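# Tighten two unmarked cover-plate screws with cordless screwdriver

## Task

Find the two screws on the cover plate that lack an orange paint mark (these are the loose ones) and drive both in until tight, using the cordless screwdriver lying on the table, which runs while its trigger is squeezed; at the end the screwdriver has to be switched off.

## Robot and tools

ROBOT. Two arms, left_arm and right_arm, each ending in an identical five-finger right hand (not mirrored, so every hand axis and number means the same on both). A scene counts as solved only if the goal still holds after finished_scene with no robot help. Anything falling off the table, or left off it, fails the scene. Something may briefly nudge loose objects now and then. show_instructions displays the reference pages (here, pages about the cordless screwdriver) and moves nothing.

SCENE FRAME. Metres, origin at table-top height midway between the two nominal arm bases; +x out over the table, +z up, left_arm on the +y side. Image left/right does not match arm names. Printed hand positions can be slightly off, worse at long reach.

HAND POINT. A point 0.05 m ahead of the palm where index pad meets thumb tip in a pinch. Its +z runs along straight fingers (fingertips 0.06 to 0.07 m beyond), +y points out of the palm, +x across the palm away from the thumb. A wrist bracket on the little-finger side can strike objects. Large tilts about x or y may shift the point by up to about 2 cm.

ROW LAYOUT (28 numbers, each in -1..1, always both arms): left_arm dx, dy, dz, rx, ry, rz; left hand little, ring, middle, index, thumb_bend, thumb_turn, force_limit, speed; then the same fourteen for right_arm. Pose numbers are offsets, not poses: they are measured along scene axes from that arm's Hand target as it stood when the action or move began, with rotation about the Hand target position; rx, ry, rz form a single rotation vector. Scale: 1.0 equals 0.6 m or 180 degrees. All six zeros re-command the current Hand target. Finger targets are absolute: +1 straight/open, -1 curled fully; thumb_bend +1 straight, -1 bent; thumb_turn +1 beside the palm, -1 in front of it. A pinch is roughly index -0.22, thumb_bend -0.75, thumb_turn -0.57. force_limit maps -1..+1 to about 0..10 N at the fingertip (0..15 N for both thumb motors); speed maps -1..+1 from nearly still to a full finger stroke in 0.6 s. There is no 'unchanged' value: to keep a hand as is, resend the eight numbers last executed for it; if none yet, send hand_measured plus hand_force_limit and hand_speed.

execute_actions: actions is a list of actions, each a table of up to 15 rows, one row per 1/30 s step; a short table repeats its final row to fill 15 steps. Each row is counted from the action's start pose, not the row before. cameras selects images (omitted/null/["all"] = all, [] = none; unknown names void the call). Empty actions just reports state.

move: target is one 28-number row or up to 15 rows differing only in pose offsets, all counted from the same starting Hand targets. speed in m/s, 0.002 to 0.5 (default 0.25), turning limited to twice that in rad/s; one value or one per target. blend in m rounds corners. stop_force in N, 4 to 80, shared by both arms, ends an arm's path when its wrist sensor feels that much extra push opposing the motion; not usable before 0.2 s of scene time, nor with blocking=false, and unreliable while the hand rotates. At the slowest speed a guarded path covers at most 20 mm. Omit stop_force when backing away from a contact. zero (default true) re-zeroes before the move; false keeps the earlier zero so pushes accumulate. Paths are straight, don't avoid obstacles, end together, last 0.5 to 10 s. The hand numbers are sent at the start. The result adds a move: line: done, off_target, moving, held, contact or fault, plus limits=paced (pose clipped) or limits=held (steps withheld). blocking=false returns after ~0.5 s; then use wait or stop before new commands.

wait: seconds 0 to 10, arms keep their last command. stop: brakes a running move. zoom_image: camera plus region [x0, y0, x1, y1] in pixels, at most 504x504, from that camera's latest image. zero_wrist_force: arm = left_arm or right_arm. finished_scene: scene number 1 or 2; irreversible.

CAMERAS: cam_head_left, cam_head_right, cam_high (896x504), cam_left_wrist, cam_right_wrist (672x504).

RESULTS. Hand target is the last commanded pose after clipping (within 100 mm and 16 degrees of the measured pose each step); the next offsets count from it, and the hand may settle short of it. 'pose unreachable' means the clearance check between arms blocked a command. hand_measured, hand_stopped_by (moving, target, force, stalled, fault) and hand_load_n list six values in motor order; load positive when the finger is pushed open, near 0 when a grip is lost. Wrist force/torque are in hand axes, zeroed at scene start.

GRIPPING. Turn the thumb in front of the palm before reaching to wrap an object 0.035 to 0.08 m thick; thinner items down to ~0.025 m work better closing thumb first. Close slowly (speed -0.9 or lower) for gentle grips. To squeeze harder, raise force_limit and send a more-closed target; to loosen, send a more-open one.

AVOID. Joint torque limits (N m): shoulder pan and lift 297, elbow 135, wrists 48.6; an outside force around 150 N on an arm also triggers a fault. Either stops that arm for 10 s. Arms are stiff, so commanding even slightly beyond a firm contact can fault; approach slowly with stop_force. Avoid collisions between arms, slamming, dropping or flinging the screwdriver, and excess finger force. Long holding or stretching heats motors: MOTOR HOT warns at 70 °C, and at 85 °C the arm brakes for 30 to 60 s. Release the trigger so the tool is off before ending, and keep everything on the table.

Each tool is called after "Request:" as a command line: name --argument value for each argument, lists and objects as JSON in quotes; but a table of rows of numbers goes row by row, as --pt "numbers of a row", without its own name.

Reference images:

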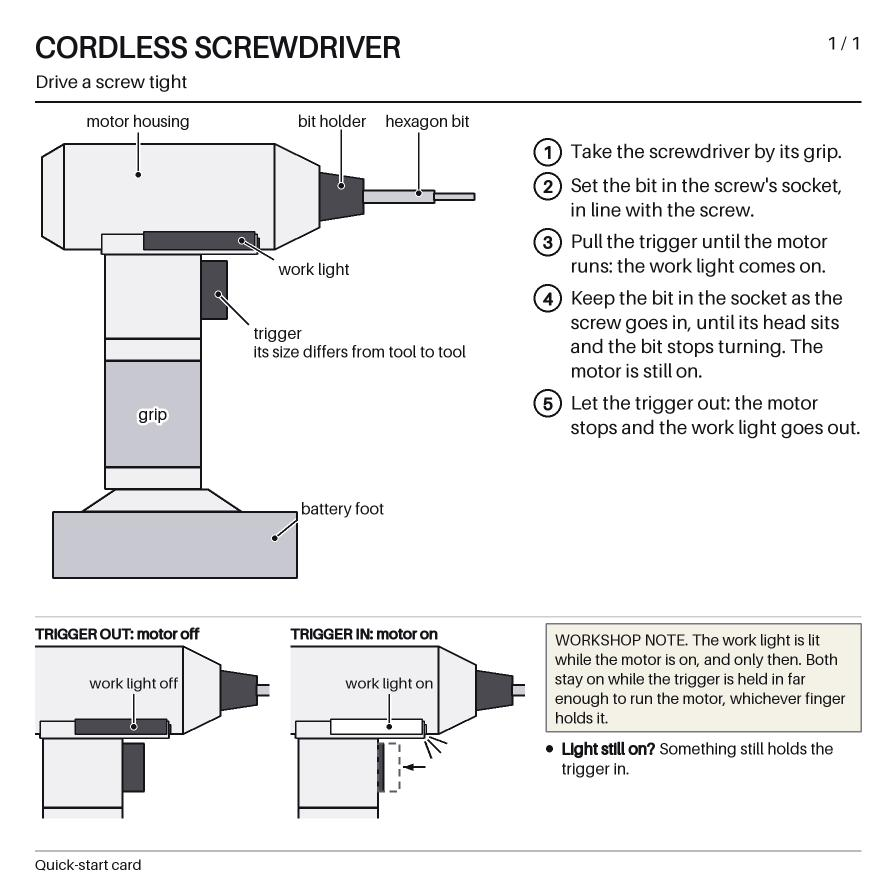

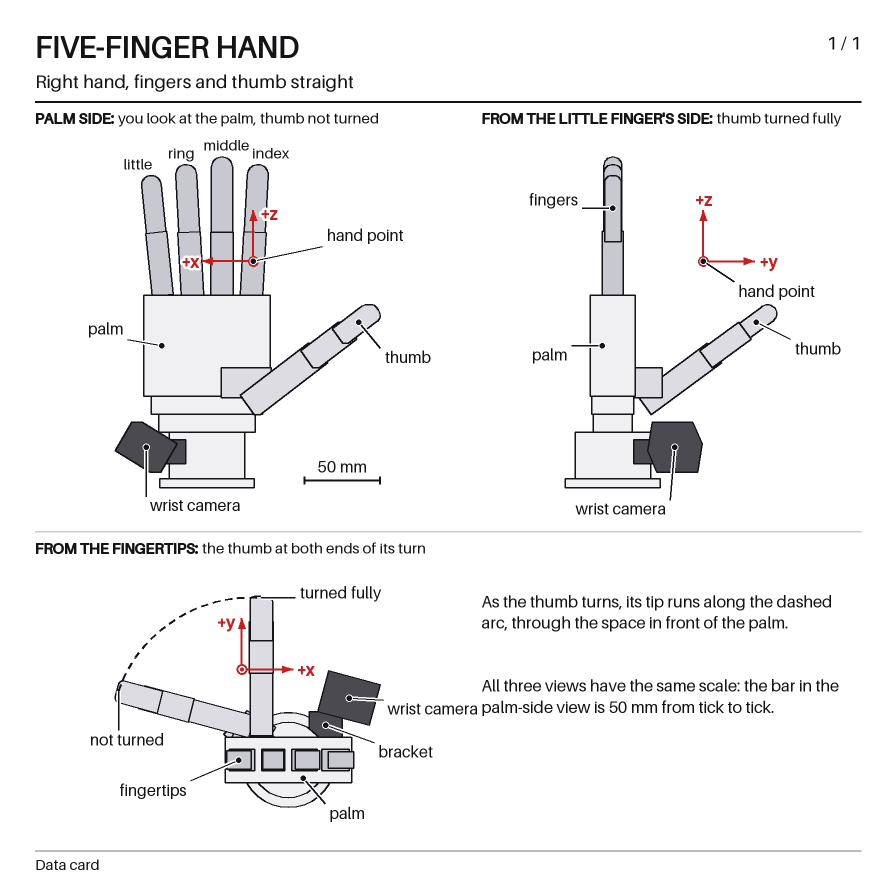

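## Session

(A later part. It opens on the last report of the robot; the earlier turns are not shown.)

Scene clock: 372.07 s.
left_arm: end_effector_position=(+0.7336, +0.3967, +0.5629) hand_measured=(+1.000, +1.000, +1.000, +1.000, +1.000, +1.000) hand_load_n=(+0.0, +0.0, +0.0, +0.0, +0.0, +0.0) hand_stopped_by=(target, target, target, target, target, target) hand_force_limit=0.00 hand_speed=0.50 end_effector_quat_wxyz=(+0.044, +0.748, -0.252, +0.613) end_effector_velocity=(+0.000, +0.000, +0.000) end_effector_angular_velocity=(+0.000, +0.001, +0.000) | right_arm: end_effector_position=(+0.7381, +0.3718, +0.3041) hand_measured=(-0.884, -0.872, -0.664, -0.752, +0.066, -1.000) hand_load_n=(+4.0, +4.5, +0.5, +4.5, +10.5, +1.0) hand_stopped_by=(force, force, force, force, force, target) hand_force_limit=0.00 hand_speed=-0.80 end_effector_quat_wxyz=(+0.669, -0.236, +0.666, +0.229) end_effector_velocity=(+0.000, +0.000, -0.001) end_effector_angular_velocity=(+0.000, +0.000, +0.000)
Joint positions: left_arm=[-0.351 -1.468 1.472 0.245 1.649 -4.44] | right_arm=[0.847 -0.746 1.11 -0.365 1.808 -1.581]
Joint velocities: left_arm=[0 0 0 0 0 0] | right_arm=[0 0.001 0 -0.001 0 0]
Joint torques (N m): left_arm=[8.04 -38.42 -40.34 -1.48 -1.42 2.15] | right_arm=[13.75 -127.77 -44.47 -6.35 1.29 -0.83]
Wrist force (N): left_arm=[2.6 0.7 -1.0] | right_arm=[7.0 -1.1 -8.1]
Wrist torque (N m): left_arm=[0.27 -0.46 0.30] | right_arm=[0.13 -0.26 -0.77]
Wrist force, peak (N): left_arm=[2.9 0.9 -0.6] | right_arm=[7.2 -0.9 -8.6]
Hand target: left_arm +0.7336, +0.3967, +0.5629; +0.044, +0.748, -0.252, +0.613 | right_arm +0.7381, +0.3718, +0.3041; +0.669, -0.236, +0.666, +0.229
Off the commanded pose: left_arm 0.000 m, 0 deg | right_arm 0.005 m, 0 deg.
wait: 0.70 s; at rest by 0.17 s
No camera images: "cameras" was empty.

Request:
move --target '[0,0,0,0,0,0,1,1,1,1,1,1,0,0.5,0.0082,0.0057,0,0,0,0,-0.98,-0.98,-1,-0.95,-0.98,-1,0.0,-0.8]' --speed 0.004 --stop_force 10 --cameras '["cam_left_wrist"]'

Request:
zoom_image --camera "cam_left_wrist" --region '[290, 307, 332, 343]'

Request:
wait --seconds 1 --cameras '["cam_left_wrist"]'

Request:
zoom_image --camera "cam_left_wrist" --region '[290, 307, 332, 343]'

Request:
zoom_image --camera "cam_left_wrist" --region '[290, 290, 430, 410]'

Scene clock: 373.17 s.
left_arm: end_effector_position=(+0.7336, +0.3967, +0.5629) hand_measured=(+1.000, +1.000, +1.000, +1.000, +1.000, +1.000) hand_load_n=(-0.5, -0.5, +0.0, +0.0, +0.0, +0.0) hand_stopped_by=(target, target, target, target, target, target) hand_force_limit=0.00 hand_speed=0.50 end_effector_quat_wxyz=(+0.044, +0.748, -0.252, +0.613) end_effector_velocity=(+0.000, +0.000, -0.001) end_effector_angular_velocity=(+0.001, +0.000, +0.000) | right_arm: end_effector_position=(+0.7382, +0.3720, +0.3041) hand_measured=(-0.884, -0.872, -0.664, -0.752, +0.066, -1.000) hand_load_n=(+4.0, +4.0, +0.5, +4.5, +11.0, +1.0) hand_stopped_by=(force, force, force, force, force, target) hand_force_limit=0.00 hand_speed=-0.80 end_effector_quat_wxyz=(+0.669, -0.236, +0.666, +0.229) end_effector_velocity=(+0.000, +0.000, -0.001) end_effector_angular_velocity=(+0.000, +0.000, +0.000)
Joint positions: left_arm=[-0.351 -1.468 1.472 0.245 1.649 -4.44] | right_arm=[0.847 -0.746 1.109 -0.365 1.808 -1.581]
Joint velocities: left_arm=[0 0.001 0 0 0 0.001] | right_arm=[0 0 0 0 0 0]
Joint torques (N m): left_arm=[11.12 -36.81 -40.33 -2.12 -1.46 2.31] | right_arm=[5.02 -131.1 -46.23 -8.31 1.29 -0.67]
Wrist force (N): left_arm=[2.5 1.2 -0.6] | right_arm=[9.6 -0.6 -13.3]
Wrist torque (N m): left_arm=[0.32 -0.46 0.30] | right_arm=[0.34 -0.14 -0.68]
Wrist force, peak (N): left_arm=[2.8 1.0 -0.8] | right_arm=[10.4 -1.9 -21.9]
Hand target: left_arm +0.7336, +0.3967, +0.5629; +0.044, +0.748, -0.252, +0.613 | right_arm +0.7382, +0.3720, +0.3041; +0.669, -0.236, +0.666, +0.229
Off the commanded pose: left_arm 0.000 m, 0 deg | right_arm 0.006 m, 0 deg.
move: contact (right_arm)
Images, in order (width x height): cam_left_wrist 672x504.

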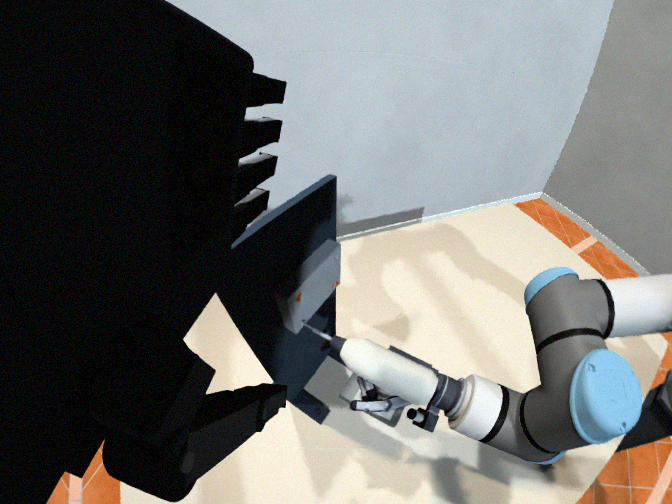

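Scaled by 12.000 from the camera's 672x504 image, which has a finer 960x720 frame.

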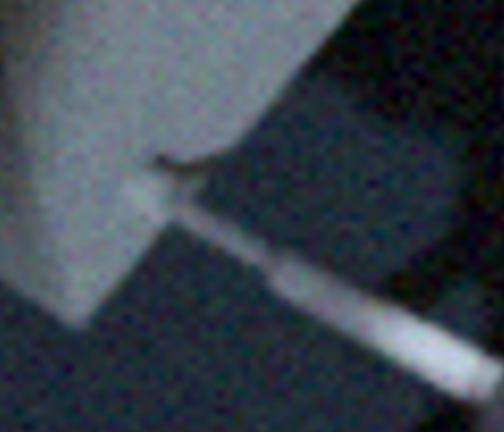

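Scene clock: 374.17 s.
left_arm: end_effector_position=(+0.7336, +0.3967, +0.5629) hand_measured=(+1.000, +1.000, +1.000, +1.000, +1.000, +1.000) hand_load_n=(+0.0, +0.0, +0.0, +0.0, +0.0, +0.0) hand_stopped_by=(target, target, target, target, target, target) hand_force_limit=0.00 hand_speed=0.50 end_effector_quat_wxyz=(+0.044, +0.748, -0.252, +0.613) end_effector_velocity=(+0.000, +0.000, +0.001) end_effector_angular_velocity=(-0.001, -0.001, +0.000) | right_arm: end_effector_position=(+0.7382, +0.3720, +0.3041) hand_measured=(-0.884, -0.872, -0.664, -0.752, +0.066, -1.000) hand_load_n=(+4.0, +4.0, +0.5, +4.5, +11.0, +0.5) hand_stopped_by=(force, force, force, force, force, target) hand_force_limit=0.00 hand_speed=-0.80 end_effector_quat_wxyz=(+0.669, -0.236, +0.666, +0.229) end_effector_velocity=(+0.000, +0.000, +0.000) end_effector_angular_velocity=(-0.001, +0.000, +0.000)
Joint positions: left_arm=[-0.351 -1.468 1.472 0.245 1.649 -4.44] | right_arm=[0.847 -0.746 1.109 -0.365 1.808 -1.581]
Joint velocities: left_arm=[0.001 -0.001 0 -0.001 0.001 -0.001] | right_arm=[0 0 0 0 0 0]
Joint torques (N m): left_arm=[9.28 -39.06 -38.63 -1.55 -1.74 2.9] | right_arm=[7.05 -131.53 -48.43 -7.46 1.51 -0.76]
Wrist force (N): left_arm=[2.6 1.4 -1.0] | right_arm=[9.4 -1.1 -13.1]
Wrist torque (N m): left_arm=[0.38 -0.47 0.32] | right_arm=[0.28 -0.14 -0.70]
Wrist force, peak (N): left_arm=[2.8 1.4 -0.8] | right_arm=[10.1 -0.8 -13.3]
Hand target: left_arm +0.7336, +0.3967, +0.5629; +0.044, +0.748, -0.252, +0.613 | right_arm +0.7382, +0.3720, +0.3041; +0.669, -0.236, +0.666, +0.229
Off the commanded pose: left_arm 0.000 m, 0 deg | right_arm 0.006 m, 0 deg.
wait: 1.00 s; at rest by 0.17 s
Images, in order (width x height): cam_left_wrist 672x504.

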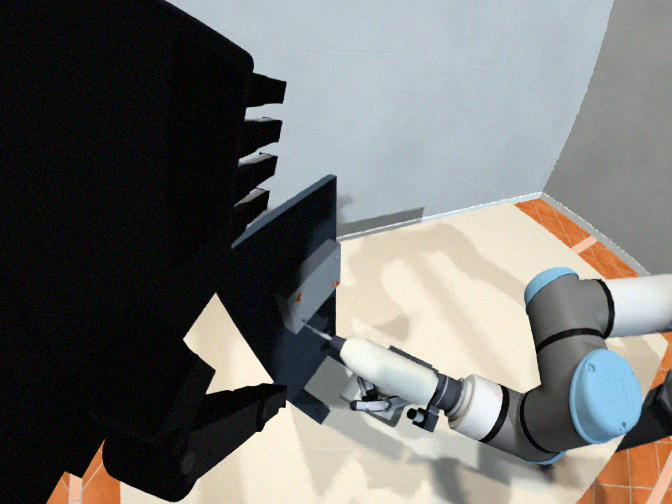

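Scaled by 12.000 from the camera's 672x504 image, which has a finer 960x720 frame.

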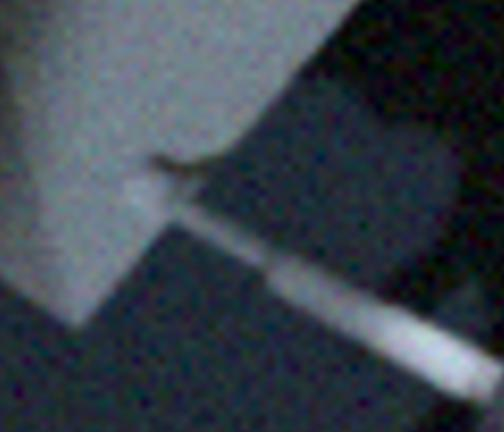

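Scaled by 3.600 from the camera's 672x504 image, which has a finer 960x720 frame.

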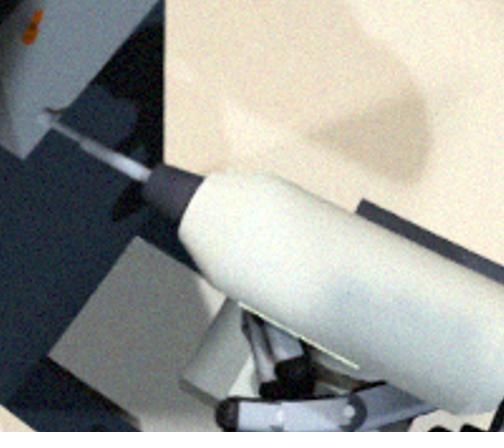

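Request:
move --target '[0,0,0,0,0,0,1,1,1,1,1,1,0,0.5,0,0,0,0,0,0,-0.98,-0.98,-1,-0.2,-0.98,-1,0.0,-0.5]' --cameras '[]'

Request:
move --pt "0 0 0 0 0 0 1 1 1 1 1 1 0 0.5 -0.0096 -0.0067 0 0 0 0 -0.98 -0.98 -1 -0.2 -0.98 -1 0.0 -0.5" --pt "0 0 0 0 0 0 1 1 1 1 1 1 0 0.5 -0.0091 -0.0075 0.0020 0 0 0 -0.98 -0.98 -1 -0.2 -0.98 -1 0.0 -0.5" --speed 0.02 --cameras '["cam_left_wrist", "cam_high"]'

Request:
zoom_image --camera "cam_left_wrist" --region '[290, 307, 332, 343]'

Request:
move --target '[0,0,0,0,0,0,1,1,1,1,1,1,0,0.5,0.0164,0.0115,0,0,0,0,-0.98,-0.98,-1,-0.2,-0.98,-1,0.0,-0.5]' --speed 0.005 --stop_force 4 --cameras '["cam_left_wrist"]'

Request:
zoom_image --camera "cam_left_wrist" --region '[290, 307, 332, 343]'

Scene clock: 375.57 s.
left_arm: end_effector_position=(+0.7336, +0.3967, +0.5629) hand_measured=(+1.000, +1.000, +1.000, +1.000, +1.000, +1.000) hand_load_n=(+0.0, +0.0, +0.0, +0.0, +0.0, +0.0) hand_stopped_by=(target, target, target, target, target, target) hand_force_limit=0.00 hand_speed=0.50 end_effector_quat_wxyz=(+0.044, +0.748, -0.252, +0.613) end_effector_velocity=(+0.000, +0.000, +0.000) end_effector_angular_velocity=(+0.001, +0.000, -0.001) | right_arm: end_effector_position=(+0.7382, +0.3720, +0.3042) hand_measured=(-0.884, -0.872, -0.664, -0.200, +0.066, -1.000) hand_load_n=(+4.5, +5.0, +1.0, +0.0, +10.0, +2.0) hand_stopped_by=(force, force, force, target, force, target) hand_force_limit=0.00 hand_speed=-0.50 end_effector_quat_wxyz=(+0.670, -0.236, +0.666, +0.229) end_effector_velocity=(+0.000, +0.000, -0.001) end_effector_angular_velocity=(-0.001, +0.001, +0.000)
Joint positions: left_arm=[-0.351 -1.468 1.472 0.245 1.649 -4.44] | right_arm=[0.847 -0.746 1.109 -0.365 1.808 -1.581]
Joint velocities: left_arm=[0 0 0 0 0.001 0.001] | right_arm=[0 0.001 0 0 0 0]
Joint torques (N m): left_arm=[6.67 -38.52 -39.44 -1.49 -2.03 1.66] | right_arm=[7.99 -120.84 -50.06 -4.31 0.88 -0.68]
Wrist force (N): left_arm=[2.7 0.9 -0.9] | right_arm=[5.9 -2.2 -2.2]
Wrist torque (N m): left_arm=[0.29 -0.47 0.31] | right_arm=[0.10 -0.25 0.08]
Wrist force, peak (N): left_arm=[3.0 1.3 -0.5] | right_arm=[9.6 -1.4 -13.8]
Hand target: left_arm +0.7336, +0.3967, +0.5629; +0.044, +0.748, -0.252, +0.613 | right_arm +0.7382, +0.3720, +0.3041; +0.669, -0.236, +0.666, +0.229
Off the commanded pose: left_arm 0.000 m, 0 deg | right_arm 0.000 m, 0 deg.
move: done
No camera images: "cameras" was empty.

Scene clock: 376.27 s.
left_arm: end_effector_position=(+0.7336, +0.3967, +0.5629) hand_measured=(+1.000, +1.000, +1.000, +1.000, +1.000, +1.000) hand_load_n=(+0.0, +0.0, +0.0, +0.0, +0.0, +0.0) hand_stopped_by=(target, target, target, target, target, target) hand_force_limit=0.00 hand_speed=0.50 end_effector_quat_wxyz=(+0.044, +0.748, -0.252, +0.613) end_effector_velocity=(+0.000, -0.001, +0.000) end_effector_angular_velocity=(+0.000, +0.000, +0.000) | right_arm: end_effector_position=(+0.7326, +0.3675, +0.3054) hand_measured=(-0.884, -0.872, -0.664, -0.200, +0.066, -1.000) hand_load_n=(+4.0, +5.0, +1.5, +0.0, +10.0, +2.0) hand_stopped_by=(force, force, force, target, force, target) hand_force_limit=0.00 hand_speed=-0.50 end_effector_quat_wxyz=(+0.669, -0.236, +0.666, +0.229) end_effector_velocity=(+0.000, +0.000, +0.001) end_effector_angular_velocity=(+0.001, -0.001, +0.000)
Joint positions: left_arm=[-0.351 -1.468 1.472 0.245 1.649 -4.44] | right_arm=[0.849 -0.758 1.129 -0.373 1.81 -1.581]
Joint velocities: left_arm=[-0.001 0 0 -0.001 -0.001 0] | right_arm=[0 0 -0.001 0 0 0]
Joint torques (N m): left_arm=[8.32 -38.82 -39.7 -1.4 -1.81 2.16] | right_arm=[-15.24 -111.2 -52.73 -1.66 -1.48 -0.86]
Wrist force (N): left_arm=[2.6 0.6 -0.8] | right_arm=[7.2 0.0 -2.0]
Wrist torque (N m): left_arm=[0.24 -0.47 0.30] | right_arm=[-0.06 -0.05 0.06]
Wrist force, peak (N): left_arm=[2.8 0.8 -1.3] | right_arm=[7.9 -0.3 -1.6]
Hand target: left_arm +0.7336, +0.3967, +0.5629; +0.044, +0.748, -0.252, +0.613 | right_arm +0.7328, +0.3675, +0.3053; +0.669, -0.236, +0.666, +0.229
Off the commanded pose: left_arm 0.000 m, 0 deg | right_arm 0.000 m, 0 deg.
move: done
Images, in order (width x height): cam_high 896x504, cam_left_wrist 672x504.

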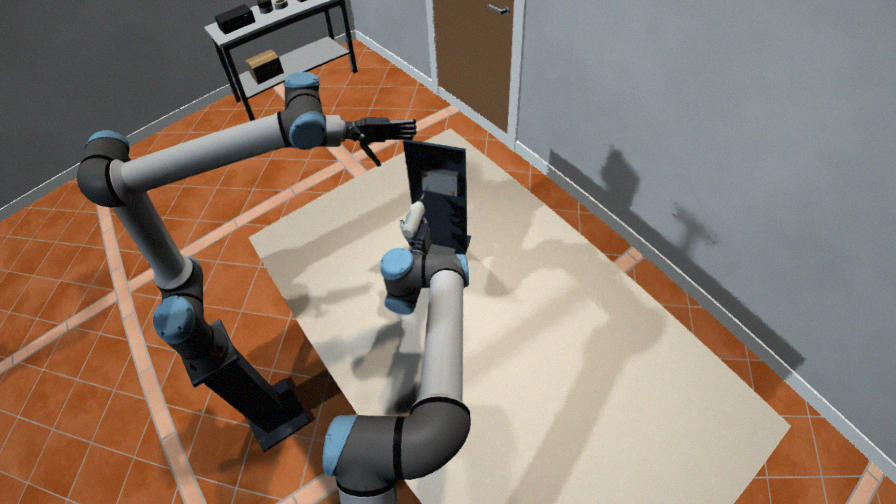

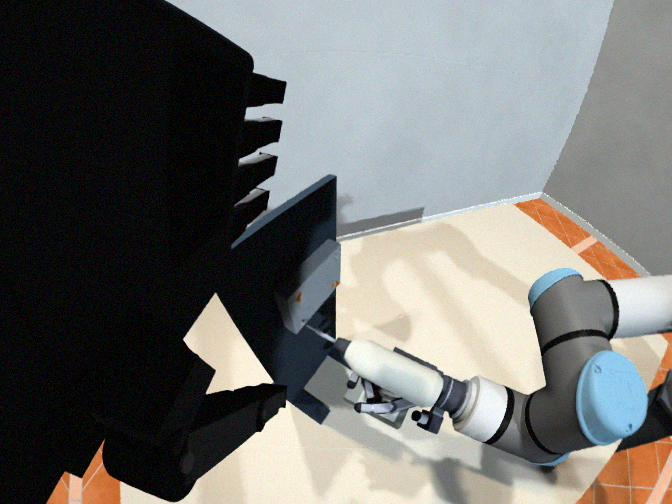

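Scaled by 12.000 from the camera's 672x504 image, which has a finer 960x720 frame.

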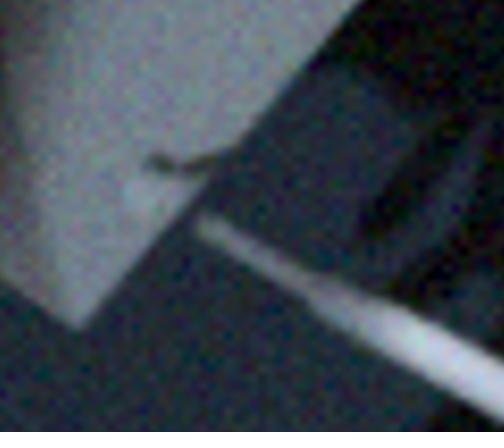

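Scene clock: 378.40 s.
left_arm: end_effector_position=(+0.7336, +0.3967, +0.5629) hand_measured=(+1.000, +1.000, +1.000, +1.000, +1.000, +1.000) hand_load_n=(+0.0, +0.0, +0.5, +0.0, +0.0, +0.0) hand_stopped_by=(target, target, target, target, target, target) hand_force_limit=0.00 hand_speed=0.50 end_effector_quat_wxyz=(+0.044, +0.748, -0.252, +0.613) end_effector_velocity=(+0.000, +0.001, +0.000) end_effector_angular_velocity=(+0.000, +0.000, +0.001) | right_arm: end_effector_position=(+0.7374, +0.3707, +0.3053) hand_measured=(-0.884, -0.872, -0.664, -0.200, +0.066, -1.000) hand_load_n=(+4.0, +5.0, +1.5, +0.0, +9.5, +2.0) hand_stopped_by=(force, force, force, target, force, target) hand_force_limit=0.00 hand_speed=-0.50 end_effector_quat_wxyz=(+0.669, -0.236, +0.666, +0.229) end_effector_velocity=(+0.000, +0.000, -0.001) end_effector_angular_velocity=(-0.001, +0.001, +0.000)
Joint positions: left_arm=[-0.351 -1.468 1.472 0.245 1.649 -4.44] | right_arm=[0.847 -0.749 1.113 -0.366 1.808 -1.581]
Joint velocities: left_arm=[0.001 0 0 0.001 0.001 0] | right_arm=[0 0 0 0.001 0 0]
Joint torques (N m): left_arm=[7.19 -35.95 -37.9 -1.82 -1.82 2.19] | right_arm=[2.6 -128.5 -41.67 -6.53 1.16 -0.41]
Wrist force (N): left_arm=[2.4 1.3 -0.8] | right_arm=[6.7 0.2 -3.1]
Wrist torque (N m): left_arm=[0.35 -0.44 0.31] | right_arm=[-0.06 -0.05 0.02]
Wrist force, peak (N): left_arm=[3.0 1.2 -0.5] | right_arm=[7.9 -0.7 -11.9]
Hand target: left_arm +0.7336, +0.3967, +0.5629; +0.044, +0.748, -0.252, +0.613 | right_arm +0.7374, +0.3707, +0.3053; +0.669, -0.236, +0.666, +0.229
Off the commanded pose: left_arm 0.000 m, 0 deg | right_arm 0.006 m, 0 deg.
move: contact (right_arm)
Images, in order (width x height): cam_left_wrist 672x504.

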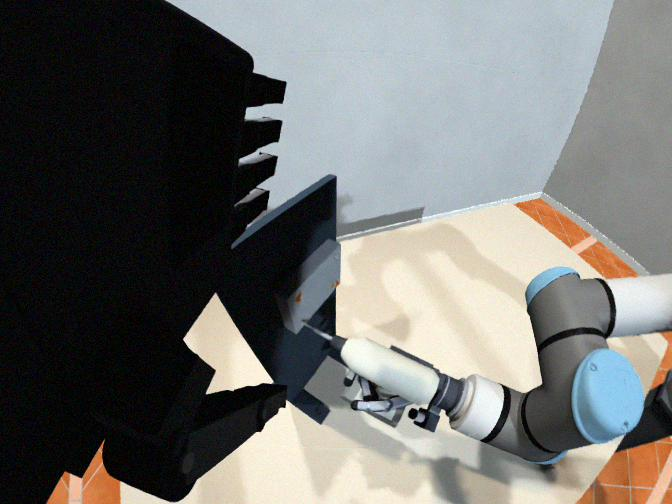

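Scaled by 12.000 from the camera's 672x504 image, which has a finer 960x720 frame.

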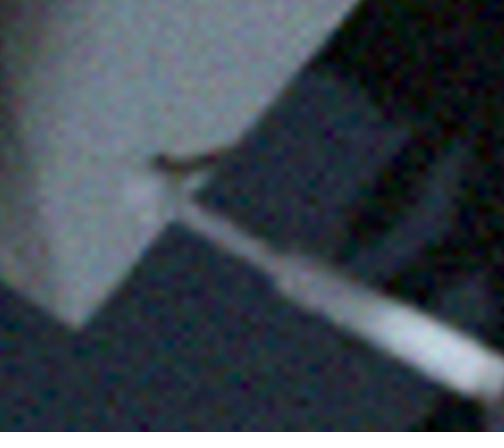

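Request:
move --pt "0 0 0 0 0 0 1 1 1 1 1 1 0 0.5 -0.0191 -0.0134 0 0 0 0 -0.98 -0.98 -1 -0.2 -0.98 -1 0.0 -0.5" --pt "0 0 0 0 0 0 1 1 1 1 1 1 0 0.5 0.0663 -0.1352 0 0 0 0 -0.98 -0.98 -1 -0.2 -0.98 -1 0.0 -0.5" --pt "0 0 0 0 0 0 1 1 1 1 1 1 0 0.5 0.0758 -0.1285 0 0 0 0 -0.98 -0.98 -1 -0.2 -0.98 -1 0.0 -0.5" --speed 0.05 --cameras '["cam_left_wrist"]'

Request:
zoom_image --camera "cam_left_wrist" --region '[322, 265, 364, 301]'

Request:
zoom_image --camera "cam_left_wrist" --region '[270, 230, 354, 340]'

Request:
move --target '[0,0,0,0,0,0,1,1,1,1,1,1,0,0.5,0.0205,0.0144,0,0,0,0,-0.98,-0.98,-1,-0.2,-0.98,-1,0.0,-0.5]' --speed 0.006 --stop_force 4 --cameras '["cam_left_wrist"]'

Request:
zoom_image --camera "cam_left_wrist" --region '[322, 265, 364, 301]'

Scene clock: 381.60 s.
left_arm: end_effector_position=(+0.7336, +0.3967, +0.5629) hand_measured=(+1.000, +1.000, +1.000, +1.000, +1.000, +1.000) hand_load_n=(+0.0, +0.0, +0.0, +0.0, +0.0, +0.0) hand_stopped_by=(target, target, target, target, target, target) hand_force_limit=0.00 hand_speed=0.50 end_effector_quat_wxyz=(+0.044, +0.748, -0.252, +0.613) end_effector_velocity=(+0.000, +0.000, +0.000) end_effector_angular_velocity=(-0.001, +0.000, +0.000) | right_arm: end_effector_position=(+0.7829, +0.2936, +0.3052) hand_measured=(-0.884, -0.872, -0.664, -0.200, +0.066, -1.000) hand_load_n=(+4.5, +5.0, +1.5, +0.0, +10.0, +2.0) hand_stopped_by=(force, force, force, target, force, target) hand_force_limit=0.00 hand_speed=-0.50 end_effector_quat_wxyz=(+0.669, -0.236, +0.666, +0.229) end_effector_velocity=(+0.000, +0.000, +0.000) end_effector_angular_velocity=(+0.001, +0.000, +0.000)
Joint positions: left_arm=[-0.351 -1.468 1.472 0.245 1.649 -4.44] | right_arm=[0.759 -0.822 1.245 -0.425 1.72 -1.581]
Joint velocities: left_arm=[0 0 0 -0.001 0 -0.001] | right_arm=[0 0 0.001 -0.001 0 0]
Joint torques (N m): left_arm=[9.31 -38.21 -38.03 -1.55 -1.68 2.5] | right_arm=[-2.45 -122.08 -39.62 -7.16 0.64 2.06]
Wrist force (N): left_arm=[2.5 1.0 -0.6] | right_arm=[6.9 0.1 -1.8]
Wrist torque (N m): left_arm=[0.30 -0.46 0.31] | right_arm=[-0.06 -0.03 0.05]
Wrist force, peak (N): left_arm=[2.7 1.1 -1.3] | right_arm=[7.6 0.6 -2.3]
Hand target: left_arm +0.7336, +0.3967, +0.5629; +0.044, +0.748, -0.252, +0.613 | right_arm +0.7829, +0.2937, +0.3052; +0.669, -0.236, +0.666, +0.229
Off the commanded pose: left_arm 0.000 m, 0 deg | right_arm 0.000 m, 0 deg.
move: done
Images, in order (width x height): cam_left_wrist 672x504.

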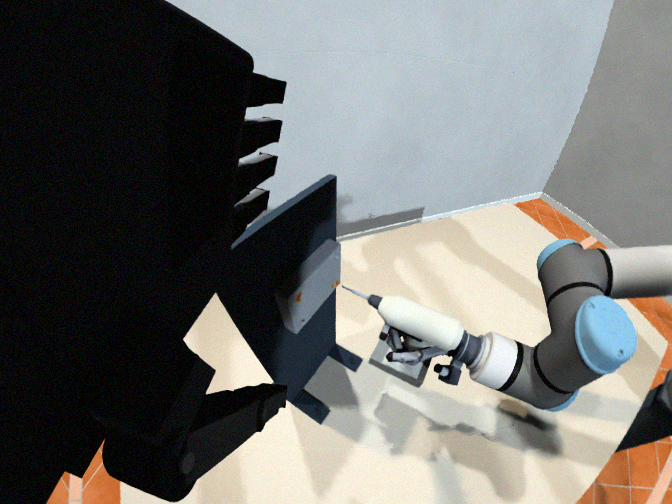

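Scaled by 12.000 from the camera's 672x504 image, which has a finer 960x720 frame.

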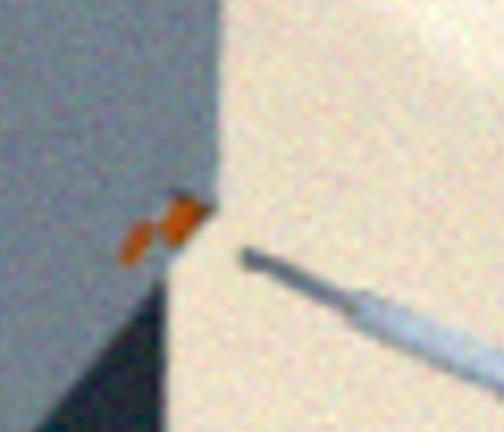

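Scaled by 4.582 from the camera's 672x504 image, which has a finer 960x720 frame.

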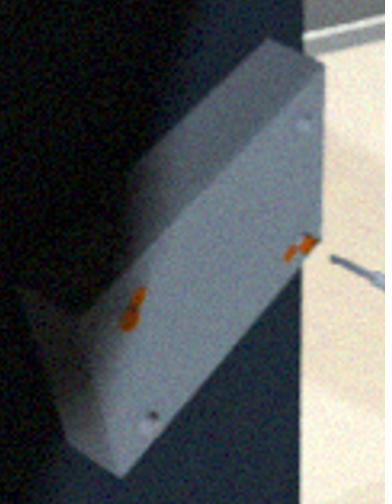

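Scene clock: 384.13 s.
left_arm: end_effector_position=(+0.7336, +0.3967, +0.5629) hand_measured=(+1.000, +1.000, +1.000, +1.000, +1.000, +1.000) hand_load_n=(+0.0, -0.5, +0.0, +0.0, +0.5, +0.0) hand_stopped_by=(target, target, target, target, target, target) hand_force_limit=0.00 hand_speed=0.50 end_effector_quat_wxyz=(+0.044, +0.748, -0.252, +0.613) end_effector_velocity=(+0.000, +0.000, +0.000) end_effector_angular_velocity=(+0.001, +0.000, -0.001) | right_arm: end_effector_position=(+0.7905, +0.2990, +0.3052) hand_measured=(-0.884, -0.872, -0.664, -0.200, +0.066, -1.000) hand_load_n=(+4.5, +5.0, +1.0, +0.0, +10.0, +2.0) hand_stopped_by=(force, force, force, target, force, target) hand_force_limit=0.00 hand_speed=-0.50 end_effector_quat_wxyz=(+0.669, -0.236, +0.666, +0.229) end_effector_velocity=(+0.000, +0.000, +0.000) end_effector_angular_velocity=(+0.000, +0.001, +0.000)
Joint positions: left_arm=[-0.351 -1.468 1.472 0.245 1.649 -4.44] | right_arm=[0.757 -0.808 1.22 -0.414 1.718 -1.581]
Joint velocities: left_arm=[0 0 0 0 0 0.001] | right_arm=[0 0 0 0.001 0 0]
Joint torques (N m): left_arm=[7.49 -36.77 -36.84 -1.28 -1.57 2.19] | right_arm=[1.22 -124.48 -41.34 -6.48 1.35 1.97]
Wrist force (N): left_arm=[2.8 1.2 -0.7] | right_arm=[6.6 0.3 -2.6]
Wrist torque (N m): left_arm=[0.33 -0.50 0.33] | right_arm=[-0.06 -0.01 0.03]
Wrist force, peak (N): left_arm=[3.1 0.9 -0.8] | right_arm=[7.6 -0.4 -12.9]
Hand target: left_arm +0.7336, +0.3967, +0.5629; +0.044, +0.748, -0.252, +0.613 | right_arm +0.7905, +0.2990, +0.3052; +0.669, -0.236, +0.666, +0.230
Off the commanded pose: left_arm 0.000 m, 0 deg | right_arm 0.006 m, 0 deg.
move: contact (right_arm)
Images, in order (width x height): cam_left_wrist 672x504.

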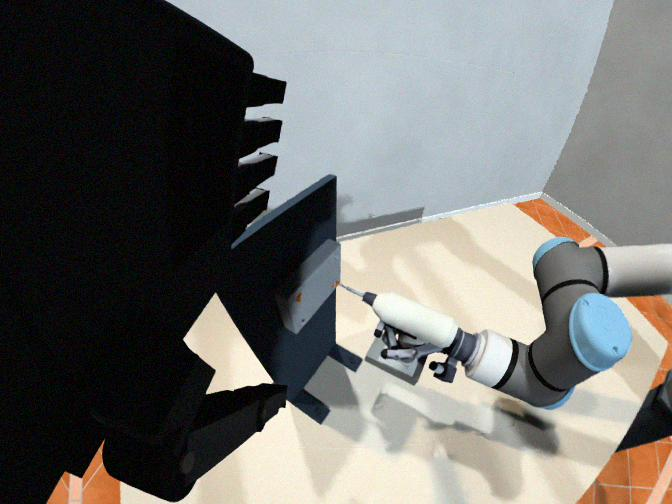

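Scaled by 12.000 from the camera's 672x504 image, which has a finer 960x720 frame.

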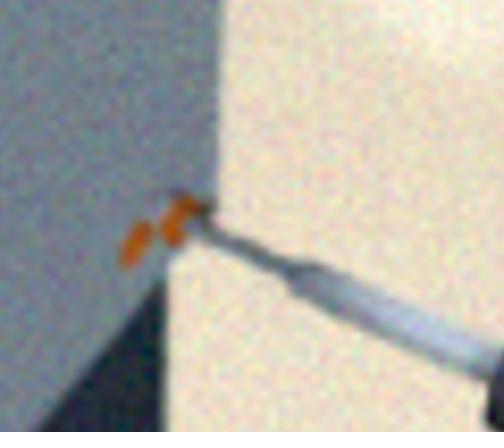

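Request:
move --pt "0 0 0 0 0 0 1 1 1 1 1 1 0 0.5 -0.0683 -0.0478 0 0 0 0 -0.98 -0.98 -1 -0.2 -0.98 -1 0.0 -0.5" --pt "0 0 0 0 0 0 1 1 1 1 1 1 0 0.5 -0.0925 -0.0983 -0.09 0 0 0 -0.98 -0.98 -1 -0.2 -0.98 -1 0.0 -0.5" --pt "0 0 0 0 0 0 1 1 1 1 1 1 0 0.5 -0.0925 -0.0983 -0.2603 0 0 0 -0.98 -0.98 -1 -0.2 -0.98 -1 0.0 -0.5" --speed 0.12 --blend '[0.02,0.02,0]' --cameras '["cam_left_wrist","cam_head_left","cam_high"]'

Request:
zoom_image --camera "cam_left_wrist" --region '[290, 290, 450, 430]'

Scene clock: 386.90 s.
left_arm: end_effector_position=(+0.7336, +0.3967, +0.5629) hand_measured=(+1.000, +1.000, +1.000, +1.000, +1.000, +1.000) hand_load_n=(+0.0, +0.0, +0.0, +0.0, +0.0, +0.0) hand_stopped_by=(target, target, target, target, target, target) hand_force_limit=0.00 hand_speed=0.50 end_effector_quat_wxyz=(+0.044, +0.748, -0.252, +0.613) end_effector_velocity=(+0.000, +0.000, +0.000) end_effector_angular_velocity=(+0.001, +0.000, +0.000) | right_arm: end_effector_position=(+0.7350, +0.2400, +0.1491) hand_measured=(-0.884, -0.872, -0.664, -0.200, +0.066, -1.000) hand_load_n=(+4.0, +5.0, +1.5, +0.0, +9.5, +2.5) hand_stopped_by=(force, force, force, target, force, target) hand_force_limit=0.00 hand_speed=-0.50 end_effector_quat_wxyz=(+0.669, -0.236, +0.666, +0.229) end_effector_velocity=(+0.000, +0.000, +0.004) end_effector_angular_velocity=(+0.001, -0.001, +0.000)
Joint positions: left_arm=[-0.351 -1.468 1.472 0.245 1.649 -4.44] | right_arm=[0.757 -0.783 1.497 -0.716 1.718 -1.581]
Joint velocities: left_arm=[0 -0.001 0 0.001 0 0.001] | right_arm=[0 -0.004 -0.001 0.004 0 0]
Joint torques (N m): left_arm=[4.08 -36.33 -35.08 -1.36 -1.7 2.19] | right_arm=[14.51 -115.28 -43.79 -2.05 1.46 1.44]
Wrist force (N): left_arm=[2.4 0.9 -1.3] | right_arm=[6.8 -0.1 -1.6]
Wrist torque (N m): left_arm=[0.32 -0.43 0.30] | right_arm=[-0.11 -0.05 0.03]
Wrist force, peak (N): left_arm=[3.0 1.1 -0.5] | right_arm=[10.1 0.0 -1.5]
Hand target: left_arm +0.7336, +0.3967, +0.5629; +0.044, +0.748, -0.252, +0.613 | right_arm +0.7350, +0.2401, +0.1491; +0.669, -0.236, +0.666, +0.230
Off the commanded pose: left_arm 0.000 m, 0 deg | right_arm 0.000 m, 0 deg.
move: done
Images, in order (width x height): cam_head_left 896x504, cam_high 896x504, cam_left_wrist 672x504.

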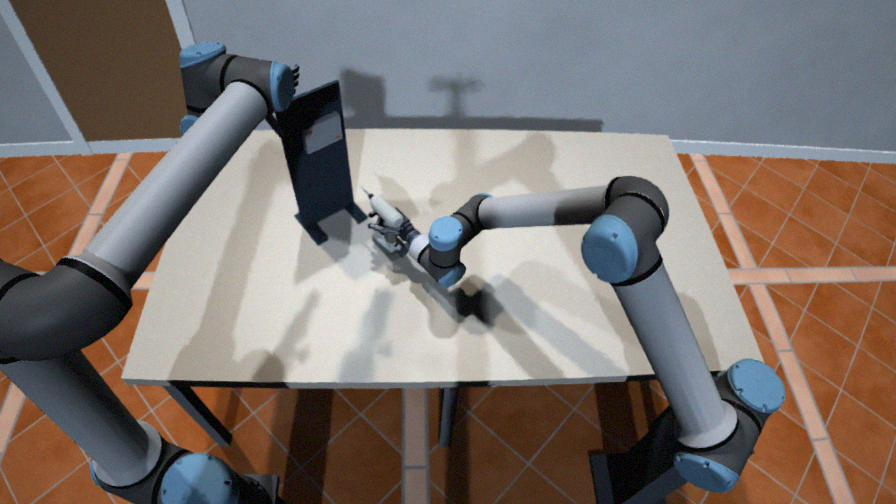

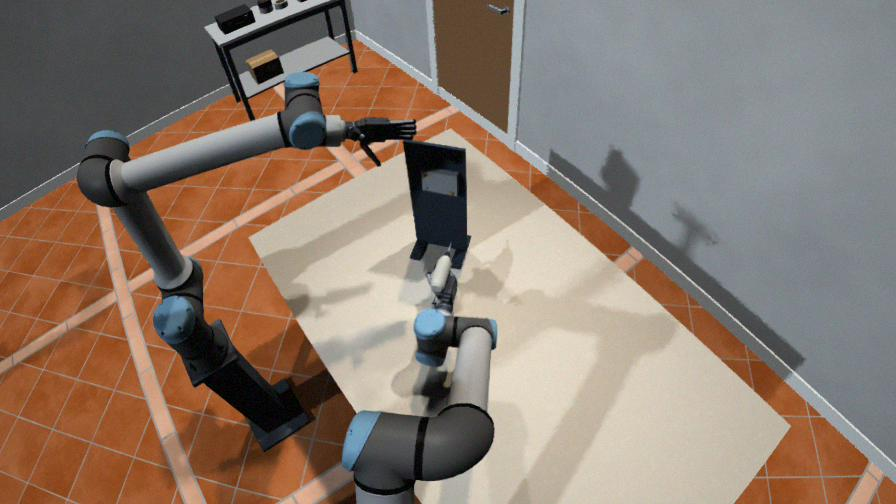

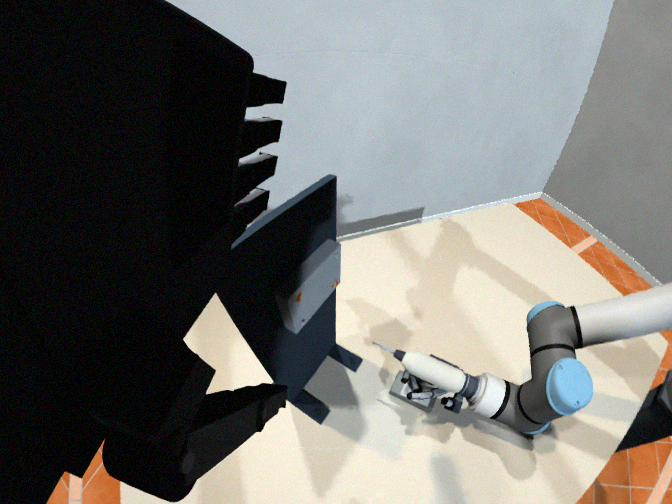

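Scaled by 3.150 from the camera's 672x504 image, which has a finer 960x720 frame.

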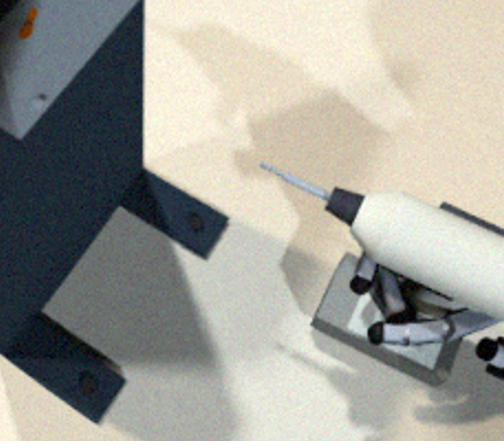

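Request:
zoom_image --camera "cam_head_left" --region '[290, 105, 350, 160]'

Request:
zoom_image --camera "cam_left_wrist" --region '[270, 230, 354, 340]'

Request:
zoom_image --camera "cam_high" --region '[410, 165, 470, 205]'

Scaled by 8.400.

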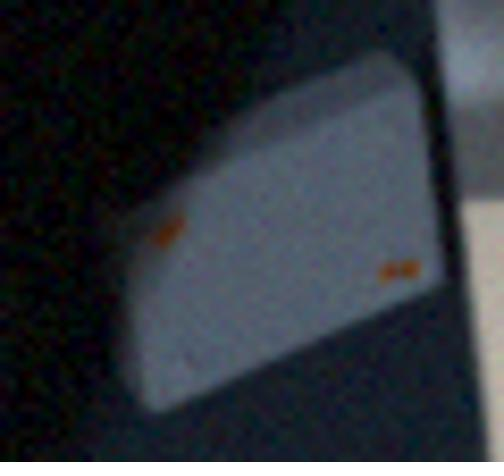

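Scaled by 4.582 from the camera's 672x504 image, which has a finer 960x720 frame.

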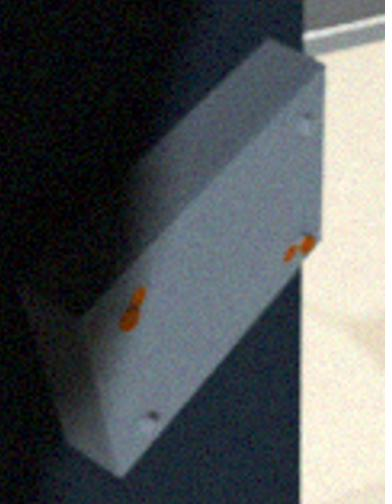

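Scaled by 8.400.

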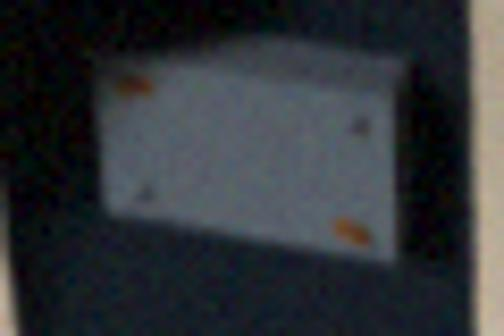

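Request:
move --target '[0,0,0,0,0,0,1,1,1,1,1,1,0,0.5,0,0,-0.03,0,0,0,-0.98,-0.98,-1,-0.2,-0.98,-1,0.0,-0.5]' --speed 0.01 --stop_force 5

Scene clock: 389.50 s.
left_arm: end_effector_position=(+0.7336, +0.3967, +0.5629) hand_measured=(+1.000, +1.000, +1.000, +1.000, +1.000, +1.000) hand_load_n=(+0.0, +0.0, +0.0, +0.0, +0.0, +0.0) hand_stopped_by=(target, target, target, target, target, target) hand_force_limit=0.00 hand_speed=0.50 end_effector_quat_wxyz=(+0.044, +0.748, -0.252, +0.613) end_effector_velocity=(+0.001, +0.001, +0.000) end_effector_angular_velocity=(+0.000, +0.000, +0.002) | right_arm: end_effector_position=(+0.7350, +0.2401, +0.1388) hand_measured=(-0.884, -0.872, -0.664, -0.200, +0.066, -1.000) hand_load_n=(+5.0, +5.5, +1.5, +0.0, +9.5, +2.5) hand_stopped_by=(force, force, force, target, force, target) hand_force_limit=0.00 hand_speed=-0.50 end_effector_quat_wxyz=(+0.669, -0.236, +0.666, +0.229) end_effector_velocity=(+0.000, +0.000, -0.004) end_effector_angular_velocity=(-0.003, +0.002, +0.000)
Joint positions: left_arm=[-0.351 -1.468 1.472 0.245 1.649 -4.44] | right_arm=[0.757 -0.772 1.499 -0.729 1.718 -1.581]
Joint velocities: left_arm=[0.001 0.001 0 -0.001 -0.001 0] | right_arm=[0 0.003 0 0 0 0]
Joint torques (N m): left_arm=[6.02 -39.91 -36.03 -1.07 -1.76 2.48] | right_arm=[12.62 -116.39 -40.9 -1.69 1.32 -0.11]
Wrist force (N): left_arm=[2.5 0.8 -0.8] | right_arm=[4.8 0.3 -1.3]
Wrist torque (N m): left_arm=[0.26 -0.46 0.30] | right_arm=[-0.03 -0.13 0.04]
Wrist force, peak (N): left_arm=[2.9 1.0 -0.9] | right_arm=[7.3 0.2 -1.5]
Hand target: left_arm +0.7336, +0.3967, +0.5629; +0.044, +0.748, -0.252, +0.613 | right_arm +0.7350, +0.2401, +0.1388; +0.669, -0.236, +0.666, +0.230
Off the commanded pose: left_arm 0.000 m, 0 deg | right_arm 0.008 m, 0 deg.
move: contact (right_arm)

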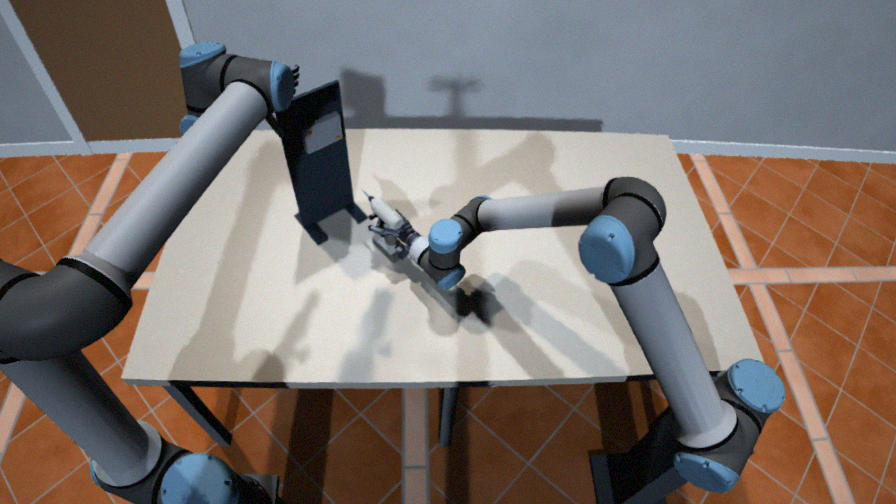

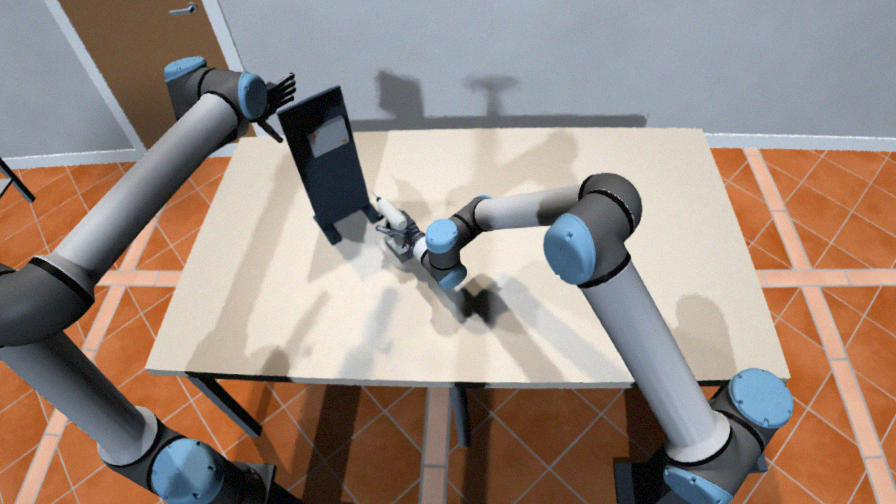

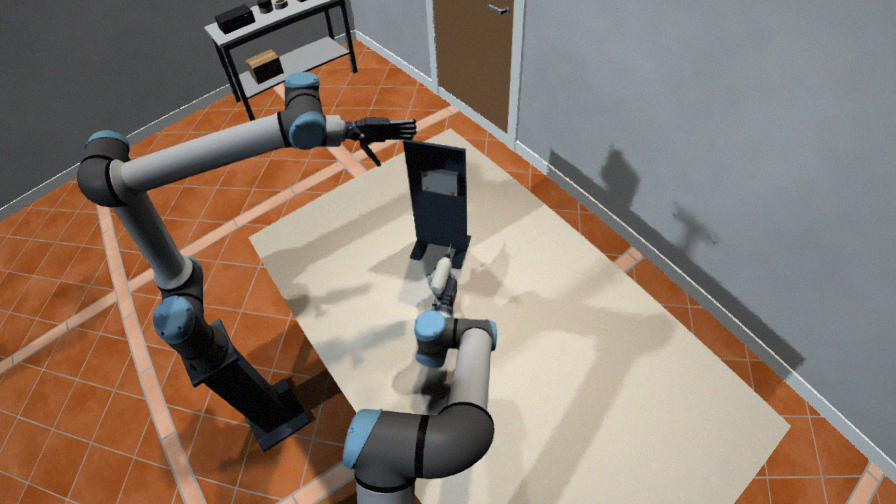

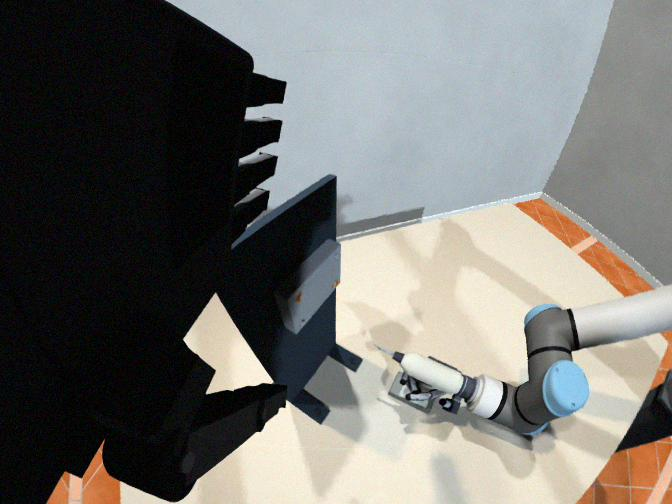

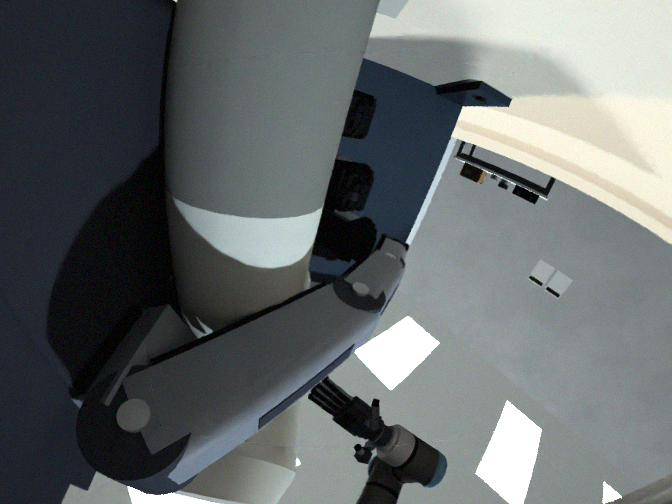

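Request:
move --target '[0,0,0,0,0,0,1,1,1,1,1,1,0,0.5,0,0,-0.004,0,0,0,-0.98,-0.98,-1,-0.2,-0.98,-1,0.0,-0.5]' --speed 0.005 --cameras '["cam_left_wrist"]'

Request:
zoom_image --camera "cam_left_wrist" --region '[320, 320, 500, 455]'

Scene clock: 390.30 s.
left_arm: end_effector_position=(+0.7336, +0.3967, +0.5629) hand_measured=(+1.000, +1.000, +1.000, +1.000, +1.000, +1.000) hand_load_n=(+0.0, +0.0, +0.0, +0.0, +0.0, +0.0) hand_stopped_by=(target, target, target, target, target, target) hand_force_limit=0.00 hand_speed=0.50 end_effector_quat_wxyz=(+0.044, +0.748, -0.252, +0.613) end_effector_velocity=(+0.000, +0.000, +0.001) end_effector_angular_velocity=(-0.002, +0.000, +0.001) | right_arm: end_effector_position=(+0.7350, +0.2402, +0.1366) hand_measured=(-0.884, -0.872, -0.664, -0.200, +0.066, -1.000) hand_load_n=(+8.0, +7.0, +1.5, +0.0, +9.0, +5.0) hand_stopped_by=(force, force, force, target, force, target) hand_force_limit=0.00 hand_speed=-0.50 end_effector_quat_wxyz=(+0.670, -0.236, +0.666, +0.230) end_effector_velocity=(+0.000, +0.000, +0.001) end_effector_angular_velocity=(+0.001, -0.001, +0.000)
Joint positions: left_arm=[-0.351 -1.468 1.472 0.245 1.649 -4.44] | right_arm=[0.757 -0.769 1.499 -0.732 1.718 -1.581]
Joint velocities: left_arm=[0 -0.001 0 0 0 -0.002] | right_arm=[0 -0.001 0.001 0 0 0]
Joint torques (N m): left_arm=[6.97 -36.44 -36.16 -0.99 -1.46 2.27] | right_arm=[12.75 -63.46 -13.79 2.58 1.5 -0.14]
Wrist force (N): left_arm=[2.4 0.9 -0.4] | right_arm=[-26.3 -1.4 -8.5]
Wrist torque (N m): left_arm=[0.27 -0.45 0.30] | right_arm=[-0.09 1.30 -0.15]
Wrist force, peak (N): left_arm=[3.0 1.2 -0.9] | right_arm=[-26.3 -1.4 -8.5]
Hand target: left_arm +0.7336, +0.3967, +0.5629; +0.044, +0.748, -0.252, +0.613 | right_arm +0.7350, +0.2401, +0.1364; +0.669, -0.236, +0.666, +0.230
Off the commanded pose: left_arm 0.000 m, 0 deg | right_arm 0.000 m, 0 deg.
move: done
Images, in order (width x height): cam_left_wrist 672x504.

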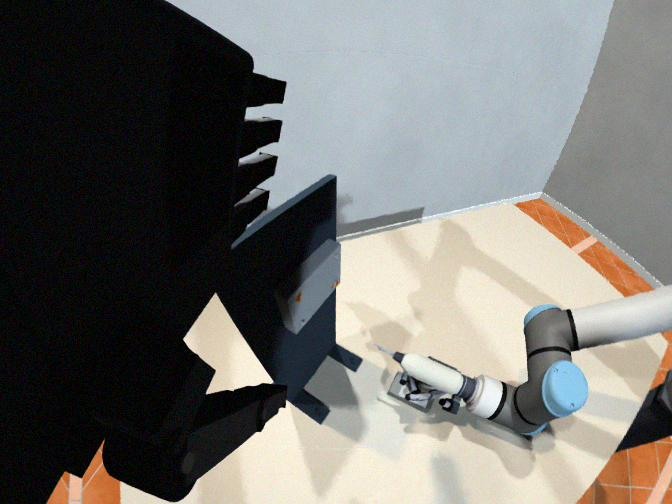

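Scaled by 2.800 from the camera's 672x504 image, which has a finer 960x720 frame.

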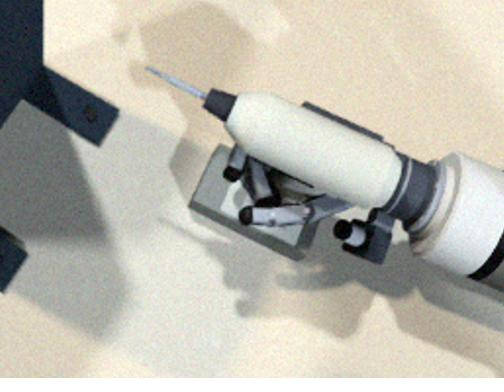

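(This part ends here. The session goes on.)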